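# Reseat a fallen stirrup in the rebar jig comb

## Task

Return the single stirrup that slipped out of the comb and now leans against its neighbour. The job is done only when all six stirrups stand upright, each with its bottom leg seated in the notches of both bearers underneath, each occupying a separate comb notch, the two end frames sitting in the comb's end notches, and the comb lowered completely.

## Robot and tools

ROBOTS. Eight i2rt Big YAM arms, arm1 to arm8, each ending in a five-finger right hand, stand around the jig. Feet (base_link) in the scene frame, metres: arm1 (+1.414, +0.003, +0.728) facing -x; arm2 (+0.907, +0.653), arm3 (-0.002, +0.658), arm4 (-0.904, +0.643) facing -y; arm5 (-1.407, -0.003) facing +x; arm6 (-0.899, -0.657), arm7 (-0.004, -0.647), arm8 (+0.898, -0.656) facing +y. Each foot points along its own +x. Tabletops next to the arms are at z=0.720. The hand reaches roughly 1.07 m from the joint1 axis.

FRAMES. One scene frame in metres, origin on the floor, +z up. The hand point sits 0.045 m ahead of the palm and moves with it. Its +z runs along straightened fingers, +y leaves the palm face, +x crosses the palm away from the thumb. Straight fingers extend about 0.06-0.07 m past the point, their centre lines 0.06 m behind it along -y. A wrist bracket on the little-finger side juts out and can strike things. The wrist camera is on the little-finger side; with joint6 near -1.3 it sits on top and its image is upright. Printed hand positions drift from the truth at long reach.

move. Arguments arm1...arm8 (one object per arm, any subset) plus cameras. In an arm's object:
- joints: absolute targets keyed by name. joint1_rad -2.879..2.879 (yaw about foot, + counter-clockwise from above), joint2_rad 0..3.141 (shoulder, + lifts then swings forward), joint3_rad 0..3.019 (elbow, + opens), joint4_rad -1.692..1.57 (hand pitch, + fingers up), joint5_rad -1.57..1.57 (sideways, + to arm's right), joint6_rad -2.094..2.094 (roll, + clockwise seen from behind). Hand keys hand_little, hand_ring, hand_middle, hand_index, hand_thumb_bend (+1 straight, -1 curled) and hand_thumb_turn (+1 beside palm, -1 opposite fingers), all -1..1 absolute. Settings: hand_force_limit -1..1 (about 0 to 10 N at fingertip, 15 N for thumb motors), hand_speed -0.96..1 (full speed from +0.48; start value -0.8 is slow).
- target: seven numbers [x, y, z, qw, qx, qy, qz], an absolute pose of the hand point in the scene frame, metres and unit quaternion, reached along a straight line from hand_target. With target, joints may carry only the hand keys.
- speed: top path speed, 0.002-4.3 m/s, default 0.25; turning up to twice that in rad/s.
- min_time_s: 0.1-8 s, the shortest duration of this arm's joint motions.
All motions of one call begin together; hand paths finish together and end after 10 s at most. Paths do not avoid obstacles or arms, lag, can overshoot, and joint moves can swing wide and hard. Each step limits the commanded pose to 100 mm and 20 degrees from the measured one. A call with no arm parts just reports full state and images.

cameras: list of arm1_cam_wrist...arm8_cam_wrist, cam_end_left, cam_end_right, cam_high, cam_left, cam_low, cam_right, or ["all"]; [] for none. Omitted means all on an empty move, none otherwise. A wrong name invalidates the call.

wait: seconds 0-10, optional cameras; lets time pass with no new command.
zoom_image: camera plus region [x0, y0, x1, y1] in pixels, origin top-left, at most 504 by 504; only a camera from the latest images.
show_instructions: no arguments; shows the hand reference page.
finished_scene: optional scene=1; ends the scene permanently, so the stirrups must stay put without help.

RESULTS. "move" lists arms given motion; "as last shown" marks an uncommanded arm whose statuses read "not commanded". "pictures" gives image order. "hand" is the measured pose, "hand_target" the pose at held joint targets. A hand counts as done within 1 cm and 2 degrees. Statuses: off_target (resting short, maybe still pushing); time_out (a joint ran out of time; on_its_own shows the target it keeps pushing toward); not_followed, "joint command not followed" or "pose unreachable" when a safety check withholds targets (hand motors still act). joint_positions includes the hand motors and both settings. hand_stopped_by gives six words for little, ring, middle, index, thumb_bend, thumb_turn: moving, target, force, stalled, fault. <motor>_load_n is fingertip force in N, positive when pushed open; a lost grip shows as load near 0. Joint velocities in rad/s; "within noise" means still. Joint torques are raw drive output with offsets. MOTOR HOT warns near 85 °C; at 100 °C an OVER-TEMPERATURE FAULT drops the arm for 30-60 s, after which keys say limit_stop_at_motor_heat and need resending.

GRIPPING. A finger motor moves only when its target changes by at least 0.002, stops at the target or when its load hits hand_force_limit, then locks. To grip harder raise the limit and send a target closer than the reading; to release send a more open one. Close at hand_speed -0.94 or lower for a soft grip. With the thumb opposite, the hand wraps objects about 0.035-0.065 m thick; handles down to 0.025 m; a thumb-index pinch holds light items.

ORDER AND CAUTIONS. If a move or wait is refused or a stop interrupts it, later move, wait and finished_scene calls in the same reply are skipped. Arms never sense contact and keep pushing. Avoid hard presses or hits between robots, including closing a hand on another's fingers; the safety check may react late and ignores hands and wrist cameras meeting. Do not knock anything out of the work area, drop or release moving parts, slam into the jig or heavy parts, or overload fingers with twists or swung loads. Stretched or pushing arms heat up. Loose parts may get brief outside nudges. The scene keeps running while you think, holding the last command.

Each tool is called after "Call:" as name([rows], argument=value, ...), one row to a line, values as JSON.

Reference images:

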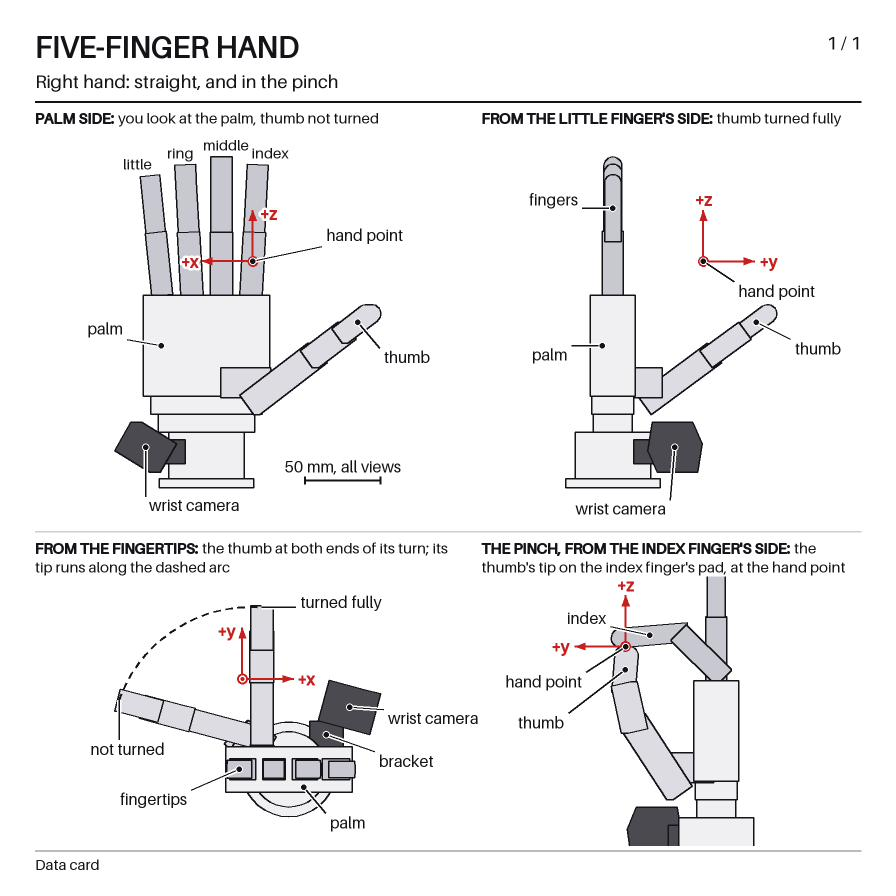

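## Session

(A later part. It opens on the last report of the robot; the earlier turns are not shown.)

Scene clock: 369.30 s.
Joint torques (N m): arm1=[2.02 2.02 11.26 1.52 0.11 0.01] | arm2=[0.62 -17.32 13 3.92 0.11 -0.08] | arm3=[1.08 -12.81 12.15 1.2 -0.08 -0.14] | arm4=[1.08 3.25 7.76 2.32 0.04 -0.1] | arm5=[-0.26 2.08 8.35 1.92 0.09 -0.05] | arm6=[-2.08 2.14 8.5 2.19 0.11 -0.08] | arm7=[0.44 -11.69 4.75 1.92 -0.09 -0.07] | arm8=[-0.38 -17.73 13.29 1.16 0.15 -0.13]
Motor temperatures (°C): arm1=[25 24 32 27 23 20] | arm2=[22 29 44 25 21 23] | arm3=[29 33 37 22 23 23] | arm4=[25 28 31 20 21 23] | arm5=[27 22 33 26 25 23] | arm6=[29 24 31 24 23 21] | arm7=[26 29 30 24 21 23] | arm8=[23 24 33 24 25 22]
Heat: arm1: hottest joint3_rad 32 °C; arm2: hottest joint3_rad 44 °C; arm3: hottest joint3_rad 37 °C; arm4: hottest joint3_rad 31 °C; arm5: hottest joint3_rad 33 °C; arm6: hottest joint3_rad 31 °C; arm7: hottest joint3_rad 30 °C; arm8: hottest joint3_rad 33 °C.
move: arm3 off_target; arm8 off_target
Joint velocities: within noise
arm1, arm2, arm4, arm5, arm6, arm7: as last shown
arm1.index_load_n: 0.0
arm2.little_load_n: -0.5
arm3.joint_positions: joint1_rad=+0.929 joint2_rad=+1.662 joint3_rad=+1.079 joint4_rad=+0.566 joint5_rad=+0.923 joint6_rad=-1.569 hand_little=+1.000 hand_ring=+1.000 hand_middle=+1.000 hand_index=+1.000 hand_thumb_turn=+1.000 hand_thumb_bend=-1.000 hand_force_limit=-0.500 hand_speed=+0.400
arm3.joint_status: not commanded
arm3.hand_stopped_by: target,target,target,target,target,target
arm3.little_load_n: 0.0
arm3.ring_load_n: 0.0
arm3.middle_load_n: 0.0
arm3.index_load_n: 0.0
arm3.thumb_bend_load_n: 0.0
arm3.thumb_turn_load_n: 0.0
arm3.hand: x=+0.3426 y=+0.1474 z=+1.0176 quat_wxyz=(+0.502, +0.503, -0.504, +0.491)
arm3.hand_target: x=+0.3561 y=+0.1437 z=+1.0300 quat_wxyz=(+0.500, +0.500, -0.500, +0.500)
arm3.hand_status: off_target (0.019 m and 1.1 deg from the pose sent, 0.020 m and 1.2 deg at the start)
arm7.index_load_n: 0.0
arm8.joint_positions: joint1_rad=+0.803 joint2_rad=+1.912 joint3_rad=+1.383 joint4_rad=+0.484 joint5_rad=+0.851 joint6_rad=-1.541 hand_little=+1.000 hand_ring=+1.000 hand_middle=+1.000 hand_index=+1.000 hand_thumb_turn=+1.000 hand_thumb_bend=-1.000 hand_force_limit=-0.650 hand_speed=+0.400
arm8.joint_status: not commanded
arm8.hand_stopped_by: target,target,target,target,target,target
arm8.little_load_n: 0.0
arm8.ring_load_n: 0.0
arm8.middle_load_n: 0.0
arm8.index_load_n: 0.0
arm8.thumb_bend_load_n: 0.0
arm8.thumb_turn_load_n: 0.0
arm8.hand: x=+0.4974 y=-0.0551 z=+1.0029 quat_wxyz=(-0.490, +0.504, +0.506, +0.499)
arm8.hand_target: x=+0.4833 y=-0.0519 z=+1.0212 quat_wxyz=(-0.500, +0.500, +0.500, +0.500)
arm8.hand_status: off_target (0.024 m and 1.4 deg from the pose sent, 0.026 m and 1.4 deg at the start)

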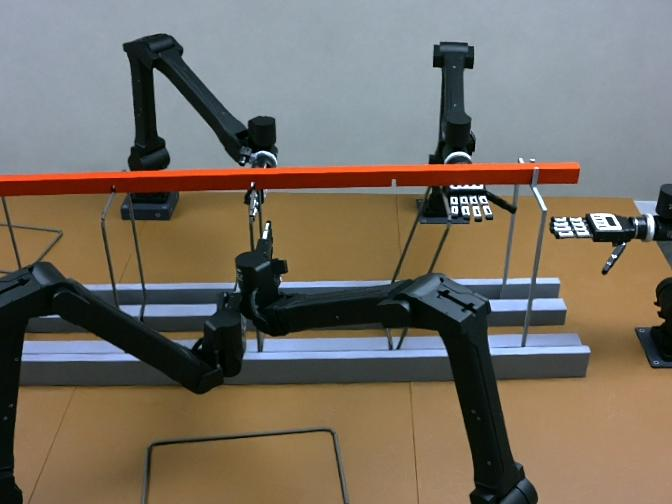

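Call:
move(arm3={"target": [0.351, 0.143, 1.03, 0.5, 0.5, -0.5, 0.5], "speed": 0.03}, arm8={"target": [0.4785, -0.051, 1.022, 0.5, -0.5, -0.5, -0.5], "speed": 0.03}, cameras=["cam_right"])

Call:
zoom_image(camera="cam_right", region=[200, 160, 290, 220])

Scene clock: 370.57 s.
Joint torques (N m): arm1=[1.2 2.2 11.48 1.54 0.1 0.08] | arm2=[0.67 -17.26 12.98 3.92 0.11 -0.08] | arm3=[0.5 -13.39 11.17 1.31 -0.19 -0.12] | arm4=[1.26 3.02 7.76 2.29 0.06 -0.1] | arm5=[-0.67 2.55 8.17 2 0.08 0] | arm6=[-2.08 1.96 8.5 2.19 0.13 -0.09] | arm7=[0.56 -11.58 4.68 1.99 -0.08 -0.08] | arm8=[-0.32 -17.79 13.41 1.1 0.11 -0.1]
Motor temperatures (°C): arm1=[25 24 32 27 23 20] | arm2=[22 29 44 25 21 23] | arm3=[29 33 36 22 23 23] | arm4=[25 28 31 20 21 23] | arm5=[27 22 33 26 25 23] | arm6=[29 24 31 24 23 21] | arm7=[26 29 30 24 21 23] | arm8=[23 24 33 24 25 22]
Heat: arm1: hottest joint3_rad 32 °C; arm2: hottest joint3_rad 44 °C; arm3: hottest joint3_rad 36 °C; arm4: hottest joint3_rad 31 °C; arm5: hottest joint3_rad 33 °C; arm6: hottest joint3_rad 31 °C; arm7: hottest joint3_rad 30 °C; arm8: hottest joint3_rad 33 °C.
move: arm3 off_target; arm8 off_target
Joint velocities: within noise
arm1, arm4, arm5, arm6, arm7: as last shown
arm2.joint_positions: joint1_rad=-0.097 joint2_rad=+1.440 joint3_rad=+1.208 joint4_rad=+0.193 joint5_rad=-0.071 joint6_rad=+0.011 hand_little=+1.000 hand_ring=+1.000 hand_middle=+1.000 hand_index=+1.000 hand_thumb_turn=+1.000 hand_thumb_bend=+1.000 hand_force_limit=+0.000 hand_speed=-0.800
arm2.joint_status: not commanded
arm2.hand_stopped_by: target,target,target,target,target,target
arm2.little_load_n: 0.0
arm2.ring_load_n: 0.0
arm2.middle_load_n: 0.0
arm2.index_load_n: 0.0
arm2.thumb_bend_load_n: 0.0
arm2.thumb_turn_load_n: 0.0
arm2.hand: x=+0.8998 y=-0.0178 z=+1.0895 quat_wxyz=(-0.005, -0.007, -0.716, +0.698)
arm2.hand_target: x=+0.9028 y=-0.0047 z=+1.1832 quat_wxyz=(+0.000, +0.000, -0.654, +0.756)
arm2.hand_status: not commanded
arm3.joint_positions: joint1_rad=+0.929 joint2_rad=+1.662 joint3_rad=+1.079 joint4_rad=+0.566 joint5_rad=+0.920 joint6_rad=-1.570 hand_little=+1.000 hand_ring=+1.000 hand_middle=+1.000 hand_index=+1.000 hand_thumb_turn=+1.000 hand_thumb_bend=-1.000 hand_force_limit=-0.500 hand_speed=+0.400
arm3.joint_status: not commanded
arm3.hand_stopped_by: target,target,target,target,target,target
arm3.little_load_n: 0.0
arm3.ring_load_n: 0.0
arm3.middle_load_n: 0.0
arm3.index_load_n: 0.0
arm3.thumb_bend_load_n: 0.0
arm3.thumb_turn_load_n: 0.5
arm3.hand: x=+0.3431 y=+0.1472 z=+1.0177 quat_wxyz=(+0.501, +0.504, -0.503, +0.492)
arm3.hand_target: x=+0.3508 y=+0.1434 z=+1.0300 quat_wxyz=(+0.500, +0.500, -0.500, +0.500)
arm3.hand_status: off_target (0.015 m and 1.1 deg from the pose sent, 0.016 m and 1.1 deg at the start)
arm7.middle_load_n: -0.5
arm8.joint_positions: joint1_rad=+0.807 joint2_rad=+1.917 joint3_rad=+1.393 joint4_rad=+0.477 joint5_rad=+0.857 joint6_rad=-1.543 hand_little=+1.000 hand_ring=+1.000 hand_middle=+1.000 hand_index=+1.000 hand_thumb_turn=+1.000 hand_thumb_bend=-1.000 hand_force_limit=-0.650 hand_speed=+0.400
arm8.joint_status: not commanded
arm8.hand_stopped_by: target,target,target,target,target,target
arm8.little_load_n: 0.0
arm8.ring_load_n: 0.0
arm8.middle_load_n: 0.0
arm8.index_load_n: -0.5
arm8.thumb_bend_load_n: 0.0
arm8.thumb_turn_load_n: 0.0
arm8.hand: x=+0.4941 y=-0.0555 z=+1.0031 quat_wxyz=(-0.488, +0.504, +0.507, +0.500)
arm8.hand_target: x=+0.4793 y=-0.0521 z=+1.0221 quat_wxyz=(-0.500, +0.500, +0.500, +0.500)
arm8.hand_status: off_target (0.025 m and 1.6 deg from the pose sent, 0.027 m and 1.4 deg at the start)

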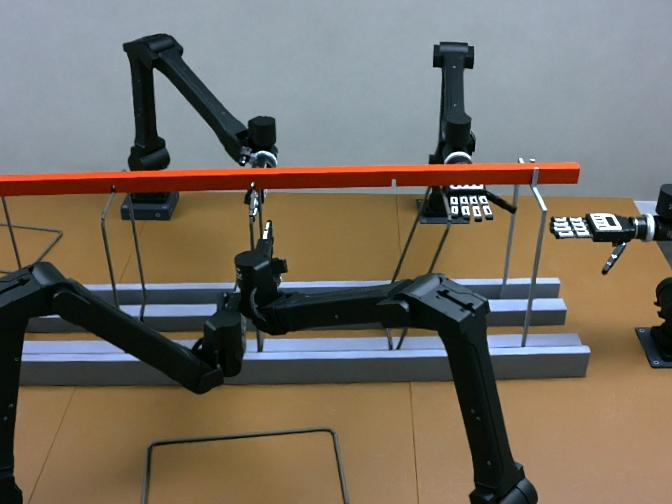

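Scaled by 5.600 from the camera's image (finer frame: 960x720).

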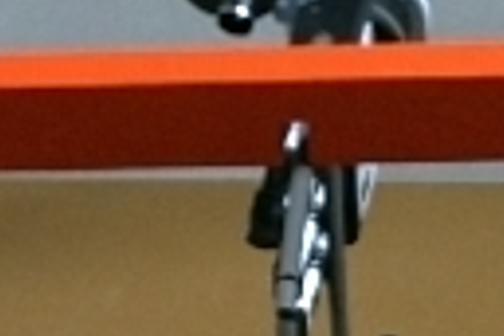

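Call:
move(arm3={"target": [0.346, 0.143, 1.03, 0.5, 0.5, -0.5, 0.5], "speed": 0.03}, cameras=["cam_right"])

Call:
zoom_image(camera="cam_right", region=[200, 160, 290, 220])

Scene clock: 371.83 s.
Joint torques (N m): arm1=[1.38 2.9 11.21 1.5 0.04 0.03] | arm2=[0.67 -17.26 12.98 3.9 0.11 -0.08] | arm3=[0.03 -14.1 10.24 1.4 -0.24 -0.12] | arm4=[1.14 3.14 7.76 2.32 0.04 -0.09] | arm5=[-0.32 1.85 8.23 1.98 0.07 -0.08] | arm6=[-2.02 2.08 8.51 2.19 0.1 -0.09] | arm7=[0.56 -11.46 4.72 1.95 -0.08 -0.09] | arm8=[-0.56 -17.85 13.46 1.17 0.09 -0.1]
Motor temperatures (°C): arm1=[25 24 32 27 23 20] | arm2=[22 29 44 25 21 23] | arm3=[29 33 36 22 23 23] | arm4=[25 28 31 20 21 23] | arm5=[27 22 33 26 25 23] | arm6=[29 24 31 24 23 21] | arm7=[26 29 30 24 21 23] | arm8=[23 24 33 24 25 22]
Heat: arm1: hottest joint3_rad 32 °C; arm2: hottest joint3_rad 44 °C; arm3: hottest joint3_rad 36 °C; arm4: hottest joint3_rad 31 °C; arm5: hottest joint3_rad 33 °C; arm6: hottest joint3_rad 31 °C; arm7: hottest joint3_rad 30 °C; arm8: hottest joint3_rad 33 °C.
move: arm3 off_target
Joint velocities: within noise
arm1, arm2, arm4, arm5, arm6, arm8: as last shown
arm3.joint_positions: joint1_rad=+0.929 joint2_rad=+1.662 joint3_rad=+1.079 joint4_rad=+0.566 joint5_rad=+0.915 joint6_rad=-1.571 hand_little=+1.000 hand_ring=+1.000 hand_middle=+1.000 hand_index=+1.000 hand_thumb_turn=+1.000 hand_thumb_bend=-1.000 hand_force_limit=-0.500 hand_speed=+0.400
arm3.joint_status: not commanded
arm3.hand_stopped_by: target,target,target,target,target,target
arm3.little_load_n: 0.0
arm3.ring_load_n: 0.0
arm3.middle_load_n: 0.0
arm3.index_load_n: 0.0
arm3.thumb_bend_load_n: 0.0
arm3.thumb_turn_load_n: 0.0
arm3.hand: x=+0.3441 y=+0.1469 z=+1.0177 quat_wxyz=(+0.500, +0.505, -0.502, +0.493)
arm3.hand_target: x=+0.3459 y=+0.1433 z=+1.0300 quat_wxyz=(+0.500, +0.500, -0.500, +0.500)
arm3.hand_status: off_target (0.013 m and 1.0 deg from the pose sent, 0.013 m and 1.1 deg at the start)
arm5.thumb_bend_load_n: 0.5
arm7.joint_positions: joint1_rad=-0.893 joint2_rad=+1.876 joint3_rad=+1.000 joint4_rad=+0.860 joint5_rad=-0.876 joint6_rad=+1.472 hand_little=+1.000 hand_ring=+1.000 hand_middle=+1.000 hand_index=+1.000 hand_thumb_turn=+1.000 hand_thumb_bend=-1.000 hand_force_limit=-0.650 hand_speed=+0.400
arm7.joint_status: not commanded
arm7.hand_stopped_by: target,target,target,target,target,target
arm7.little_load_n: 0.0
arm7.ring_load_n: 0.0
arm7.middle_load_n: 0.0
arm7.index_load_n: 0.0
arm7.thumb_bend_load_n: 0.0
arm7.thumb_turn_load_n: 0.0
arm7.hand: x=+0.3297 y=-0.1183 z=+0.9753 quat_wxyz=(-0.517, +0.527, -0.479, -0.475)
arm7.hand_target: x=+0.3297 y=-0.1183 z=+0.9753 quat_wxyz=(-0.517, +0.527, -0.479, -0.475)
arm7.hand_status: not commanded
arm8.joint_positions: joint1_rad=+0.807 joint2_rad=+1.917 joint3_rad=+1.393 joint4_rad=+0.477 joint5_rad=+0.857 joint6_rad=-1.544 hand_little=+1.000 hand_ring=+1.000 hand_middle=+1.000 hand_index=+1.000 hand_thumb_turn=+1.000 hand_thumb_bend=-1.000 hand_force_limit=-0.650 hand_speed=+0.400
arm8.index_load_n: 0.0
arm8.hand: x=+0.4942 y=-0.0555 z=+1.0031 quat_wxyz=(-0.488, +0.504, +0.507, +0.500)

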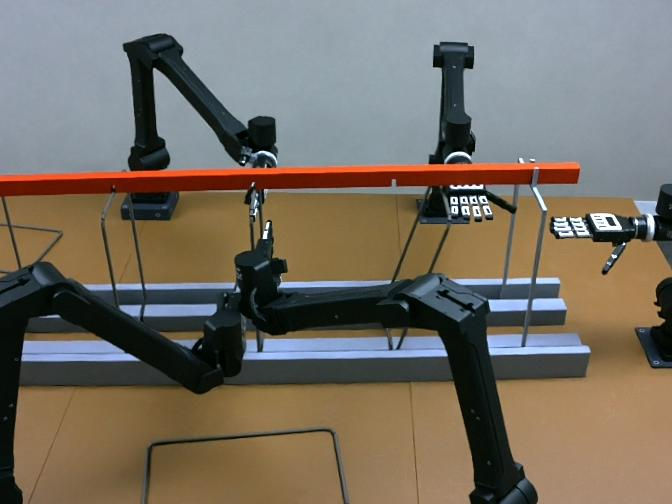

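Scaled by 5.600 from the camera's image (finer frame: 960x720).

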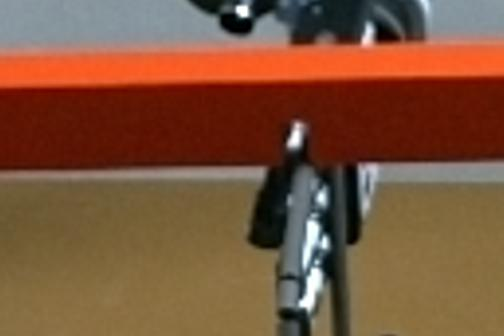

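Call:
move(arm3={"target": [0.339, 0.143, 1.03, 0.5, 0.5, -0.5, 0.5], "speed": 0.03}, cameras=["cam_right"])

Call:
zoom_image(camera="cam_right", region=[200, 160, 290, 220])

Scene clock: 373.13 s.
Joint torques (N m): arm1=[1.55 2.61 11.43 1.69 0.04 0.04] | arm2=[0.67 -17.26 12.98 3.9 0.11 -0.08] | arm3=[-0.38 -14.86 9.02 1.62 -0.21 -0.11] | arm4=[1.2 3.08 7.75 2.3 0.05 -0.09] | arm5=[-0.62 1.9 8.08 2.11 0.11 -0.08] | arm6=[-2.02 2.14 8.51 2.17 0.11 -0.09] | arm7=[0.5 -11.34 4.67 1.98 -0.09 -0.06] | arm8=[-0.5 -17.9 13.44 1.1 0.07 -0.1]
Motor temperatures (°C): arm1=[25 23 32 27 23 20] | arm2=[22 29 44 25 21 23] | arm3=[29 33 36 22 23 23] | arm4=[25 28 31 20 21 23] | arm5=[27 22 33 26 25 23] | arm6=[29 24 31 24 23 21] | arm7=[26 29 30 24 21 23] | arm8=[23 24 33 24 25 22]
Heat: arm1: hottest joint3_rad 32 °C; arm2: hottest joint3_rad 44 °C; arm3: hottest joint3_rad 36 °C; arm4: hottest joint3_rad 31 °C; arm5: hottest joint3_rad 33 °C; arm6: hottest joint3_rad 31 °C; arm7: hottest joint3_rad 30 °C; arm8: hottest joint3_rad 33 °C.
move: arm3 off_target
Joint velocities: within noise
arm1, arm2, arm4, arm5, arm6, arm7, arm8: as last shown
arm1.index_load_n: -0.5
arm2.little_load_n: -0.5
arm2.index_load_n: -0.5
arm3.joint_positions: joint1_rad=+0.928 joint2_rad=+1.660 joint3_rad=+1.079 joint4_rad=+0.566 joint5_rad=+0.907 joint6_rad=-1.572 hand_little=+1.000 hand_ring=+1.000 hand_middle=+1.000 hand_index=+1.000 hand_thumb_turn=+1.000 hand_thumb_bend=-1.000 hand_force_limit=-0.500 hand_speed=+0.400
arm3.joint_status: not commanded
arm3.hand_stopped_by: target,target,target,target,target,target
arm3.little_load_n: 0.0
arm3.ring_load_n: 0.0
arm3.middle_load_n: 0.0
arm3.index_load_n: -0.5
arm3.thumb_bend_load_n: 0.5
arm3.thumb_turn_load_n: 0.0
arm3.hand: x=+0.3449 y=+0.1461 z=+1.0186 quat_wxyz=(+0.499, +0.506, -0.500, +0.495)
arm3.hand_target: x=+0.3390 y=+0.1432 z=+1.0299 quat_wxyz=(+0.500, +0.500, -0.500, +0.500)
arm3.hand_status: off_target (0.013 m and 0.9 deg from the pose sent, 0.014 m and 1.0 deg at the start)
arm4.ring_load_n: -0.5
arm5.ring_load_n: 0.5
arm5.thumb_bend_load_n: 0.0
arm8.joint_positions: joint1_rad=+0.807 joint2_rad=+1.917 joint3_rad=+1.393 joint4_rad=+0.477 joint5_rad=+0.858 joint6_rad=-1.544 hand_little=+1.000 hand_ring=+1.000 hand_middle=+1.000 hand_index=+1.000 hand_thumb_turn=+1.000 hand_thumb_bend=-1.000 hand_force_limit=-0.650 hand_speed=+0.400
arm8.hand: x=+0.4944 y=-0.0556 z=+1.0031 quat_wxyz=(-0.488, +0.504, +0.507, +0.501)

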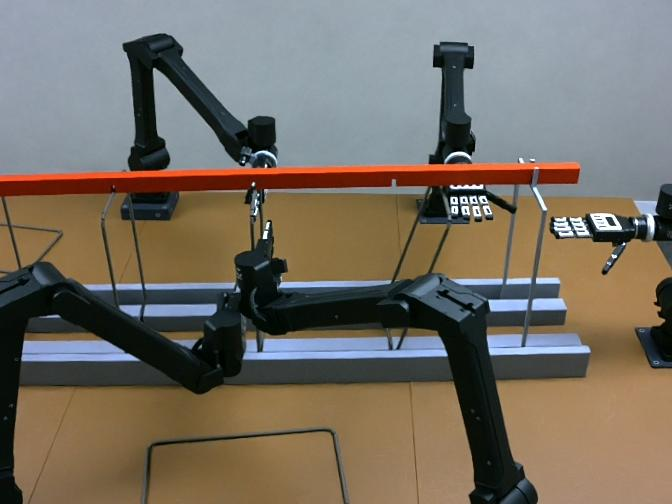

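Scaled by 5.600 from the camera's image (finer frame: 960x720).

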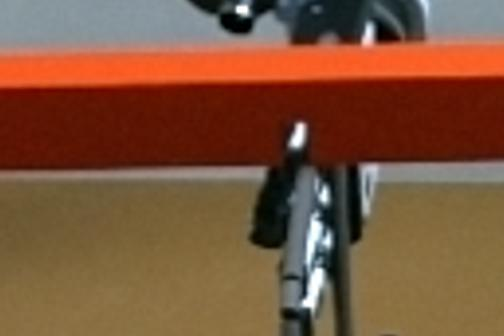

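Call:
move(arm3={"target": [0.331, 0.145, 1.03, 0.5, 0.5, -0.5, 0.5], "speed": 0.03}, cameras=["cam_right"])

Call:
zoom_image(camera="cam_right", region=[200, 160, 290, 220])

Scene clock: 375.10 s.
Joint torques (N m): arm1=[1.55 1.85 11.21 1.52 0.14 0.06] | arm2=[0.67 -17.26 13 3.92 0.11 -0.08] | arm3=[-0.62 -14.56 8.46 1.8 -0.08 -0.11] | arm4=[1.14 3.08 7.76 2.35 0.05 -0.09] | arm5=[-0.21 2.14 8.17 1.96 0.06 -0.07] | arm6=[-2.14 1.96 8.51 2.17 0.11 -0.08] | arm7=[0.62 -11.52 4.71 2 -0.1 -0.08] | arm8=[-0.44 -18.08 13.52 1.13 0.08 -0.1]
Motor temperatures (°C): arm1=[25 23 32 27 23 20] | arm2=[22 29 44 25 21 23] | arm3=[29 33 36 22 23 23] | arm4=[25 28 31 20 21 23] | arm5=[27 22 33 26 25 23] | arm6=[29 24 31 24 23 21] | arm7=[26 29 30 24 21 23] | arm8=[23 24 33 24 25 22]
Heat: arm1: hottest joint3_rad 32 °C; arm2: hottest joint3_rad 44 °C; arm3: hottest joint3_rad 36 °C; arm4: hottest joint3_rad 31 °C; arm5: hottest joint3_rad 33 °C; arm6: hottest joint3_rad 31 °C; arm7: hottest joint3_rad 30 °C; arm8: hottest joint3_rad 33 °C.
move: arm3 off_target
Joint velocities: within noise
arm1, arm2, arm4, arm5, arm6, arm7, arm8: as last shown
arm1.thumb_turn_load_n: 0.0
arm2.index_load_n: 0.0
arm2.thumb_bend_load_n: -0.5
arm2.thumb_turn_load_n: -0.5
arm3.joint_positions: joint1_rad=+0.924 joint2_rad=+1.641 joint3_rad=+1.064 joint4_rad=+0.566 joint5_rad=+0.896 joint6_rad=-1.572 hand_little=+1.000 hand_ring=+1.000 hand_middle=+1.000 hand_index=+1.000 hand_thumb_turn=+1.000 hand_thumb_bend=-1.000 hand_force_limit=-0.500 hand_speed=+0.400
arm3.joint_status: not commanded
arm3.hand_stopped_by: target,target,target,target,target,target
arm3.little_load_n: 0.0
arm3.ring_load_n: 0.0
arm3.middle_load_n: 0.0
arm3.index_load_n: -0.5
arm3.thumb_bend_load_n: 0.0
arm3.thumb_turn_load_n: 0.0
arm3.hand: x=+0.3403 y=+0.1479 z=+1.0226 quat_wxyz=(+0.497, +0.507, -0.498, +0.499)
arm3.hand_target: x=+0.3311 y=+0.1451 z=+1.0299 quat_wxyz=(+0.500, +0.500, -0.500, +0.500)
arm3.hand_status: off_target (0.012 m and 0.9 deg from the pose sent, 0.018 m and 0.9 deg at the start)
arm4.ring_load_n: 0.0
arm5.little_load_n: -0.5
arm5.ring_load_n: 0.0
arm5.thumb_bend_load_n: -0.5
arm8.joint_positions: joint1_rad=+0.807 joint2_rad=+1.918 joint3_rad=+1.393 joint4_rad=+0.477 joint5_rad=+0.858 joint6_rad=-1.544 hand_little=+1.000 hand_ring=+1.000 hand_middle=+1.000 hand_index=+1.000 hand_thumb_turn=+1.000 hand_thumb_bend=-1.000 hand_force_limit=-0.650 hand_speed=+0.400
arm8.hand: x=+0.4943 y=-0.0555 z=+1.0026 quat_wxyz=(-0.488, +0.504, +0.507, +0.501)
arm8.hand_target: x=+0.4793 y=-0.0521 z=+1.0220 quat_wxyz=(-0.500, +0.500, +0.500, +0.500)

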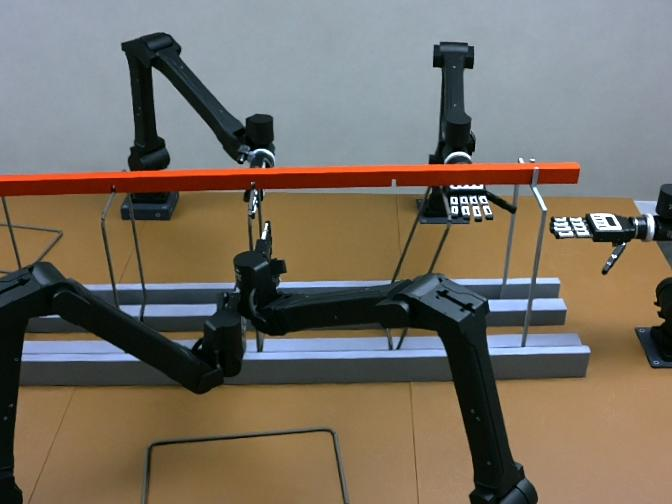

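Scaled by 5.600 from the camera's image (finer frame: 960x720).

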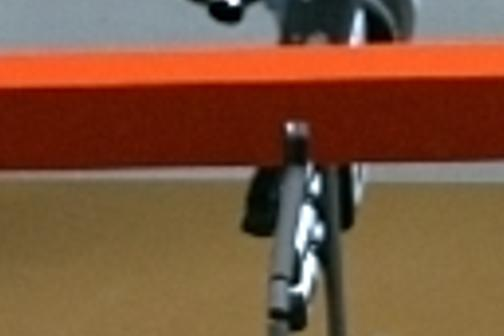

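Call:
move(arm2={"joints": {"joint2_rad": 1.405}, "min_time_s": 1.0}, cameras=["cam_right"])

Call:
zoom_image(camera="cam_right", region=[200, 160, 290, 220])

Scene clock: 376.60 s.
Joint torques (N m): arm1=[1.44 2.43 11.18 1.37 0.07 0.03] | arm2=[0.67 -14.15 12.98 3.9 0.11 -0.08] | arm3=[-0.62 -14.45 8.43 1.74 -0.09 -0.11] | arm4=[1.03 3.19 7.77 2.32 0.05 -0.09] | arm5=[-0.67 2.61 8.13 1.98 0.08 -0.06] | arm6=[-2.14 2.02 8.47 2.22 0.11 -0.09] | arm7=[0.67 -11.75 4.79 2.04 -0.09 -0.08] | arm8=[-0.44 -17.9 13.39 1.07 0.08 -0.1]
Motor temperatures (°C): arm1=[25 23 32 27 23 20] | arm2=[22 29 44 25 21 23] | arm3=[29 33 36 22 23 23] | arm4=[25 28 31 20 21 23] | arm5=[27 22 33 26 25 23] | arm6=[29 24 31 24 23 21] | arm7=[26 29 30 24 21 23] | arm8=[23 24 33 24 25 22]
Heat: arm1: hottest joint3_rad 32 °C; arm2: hottest joint3_rad 44 °C; arm3: hottest joint3_rad 36 °C; arm4: hottest joint3_rad 31 °C; arm5: hottest joint3_rad 33 °C; arm6: hottest joint3_rad 31 °C; arm7: hottest joint3_rad 30 °C; arm8: hottest joint3_rad 33 °C.
move: arm2 done
Joint velocities: within noise
arm1, arm3, arm4, arm5, arm6, arm7, arm8: as last shown
arm1.middle_load_n: -0.5
arm1.index_load_n: 0.0
arm1.thumb_turn_load_n: -0.5
arm2.joint_positions: joint1_rad=-0.097 joint2_rad=+1.440 joint3_rad=+1.208 joint4_rad=+0.193 joint5_rad=-0.071 joint6_rad=+0.011 hand_little=+1.000 hand_ring=+1.000 hand_middle=+1.000 hand_index=+1.000 hand_thumb_turn=+1.000 hand_thumb_bend=+1.000 hand_force_limit=+0.000 hand_speed=-0.800
arm2.joint_status: all done
arm2.hand_stopped_by: target,target,target,target,target,target
arm2.little_load_n: -0.5
arm2.ring_load_n: 0.0
arm2.middle_load_n: 0.0
arm2.index_load_n: 0.0
arm2.thumb_bend_load_n: 0.0
arm2.thumb_turn_load_n: 0.0
arm2.hand: x=+0.8998 y=-0.0178 z=+1.0895 quat_wxyz=(-0.005, -0.007, -0.716, +0.698)
arm2.hand_target: x=+0.9020 y=-0.0169 z=+1.1582 quat_wxyz=(-0.001, -0.001, -0.669, +0.743)
arm2.hand_status: not commanded
arm3.index_load_n: 0.0
arm5.little_load_n: 0.0
arm5.thumb_bend_load_n: 0.0

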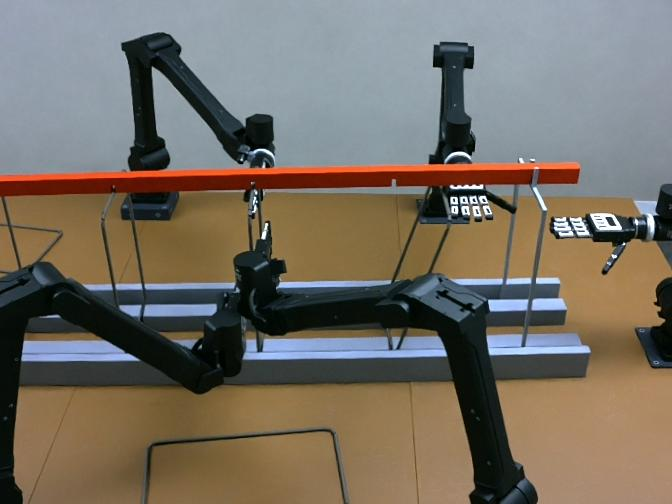

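Scaled by 5.600 from the camera's image (finer frame: 960x720).

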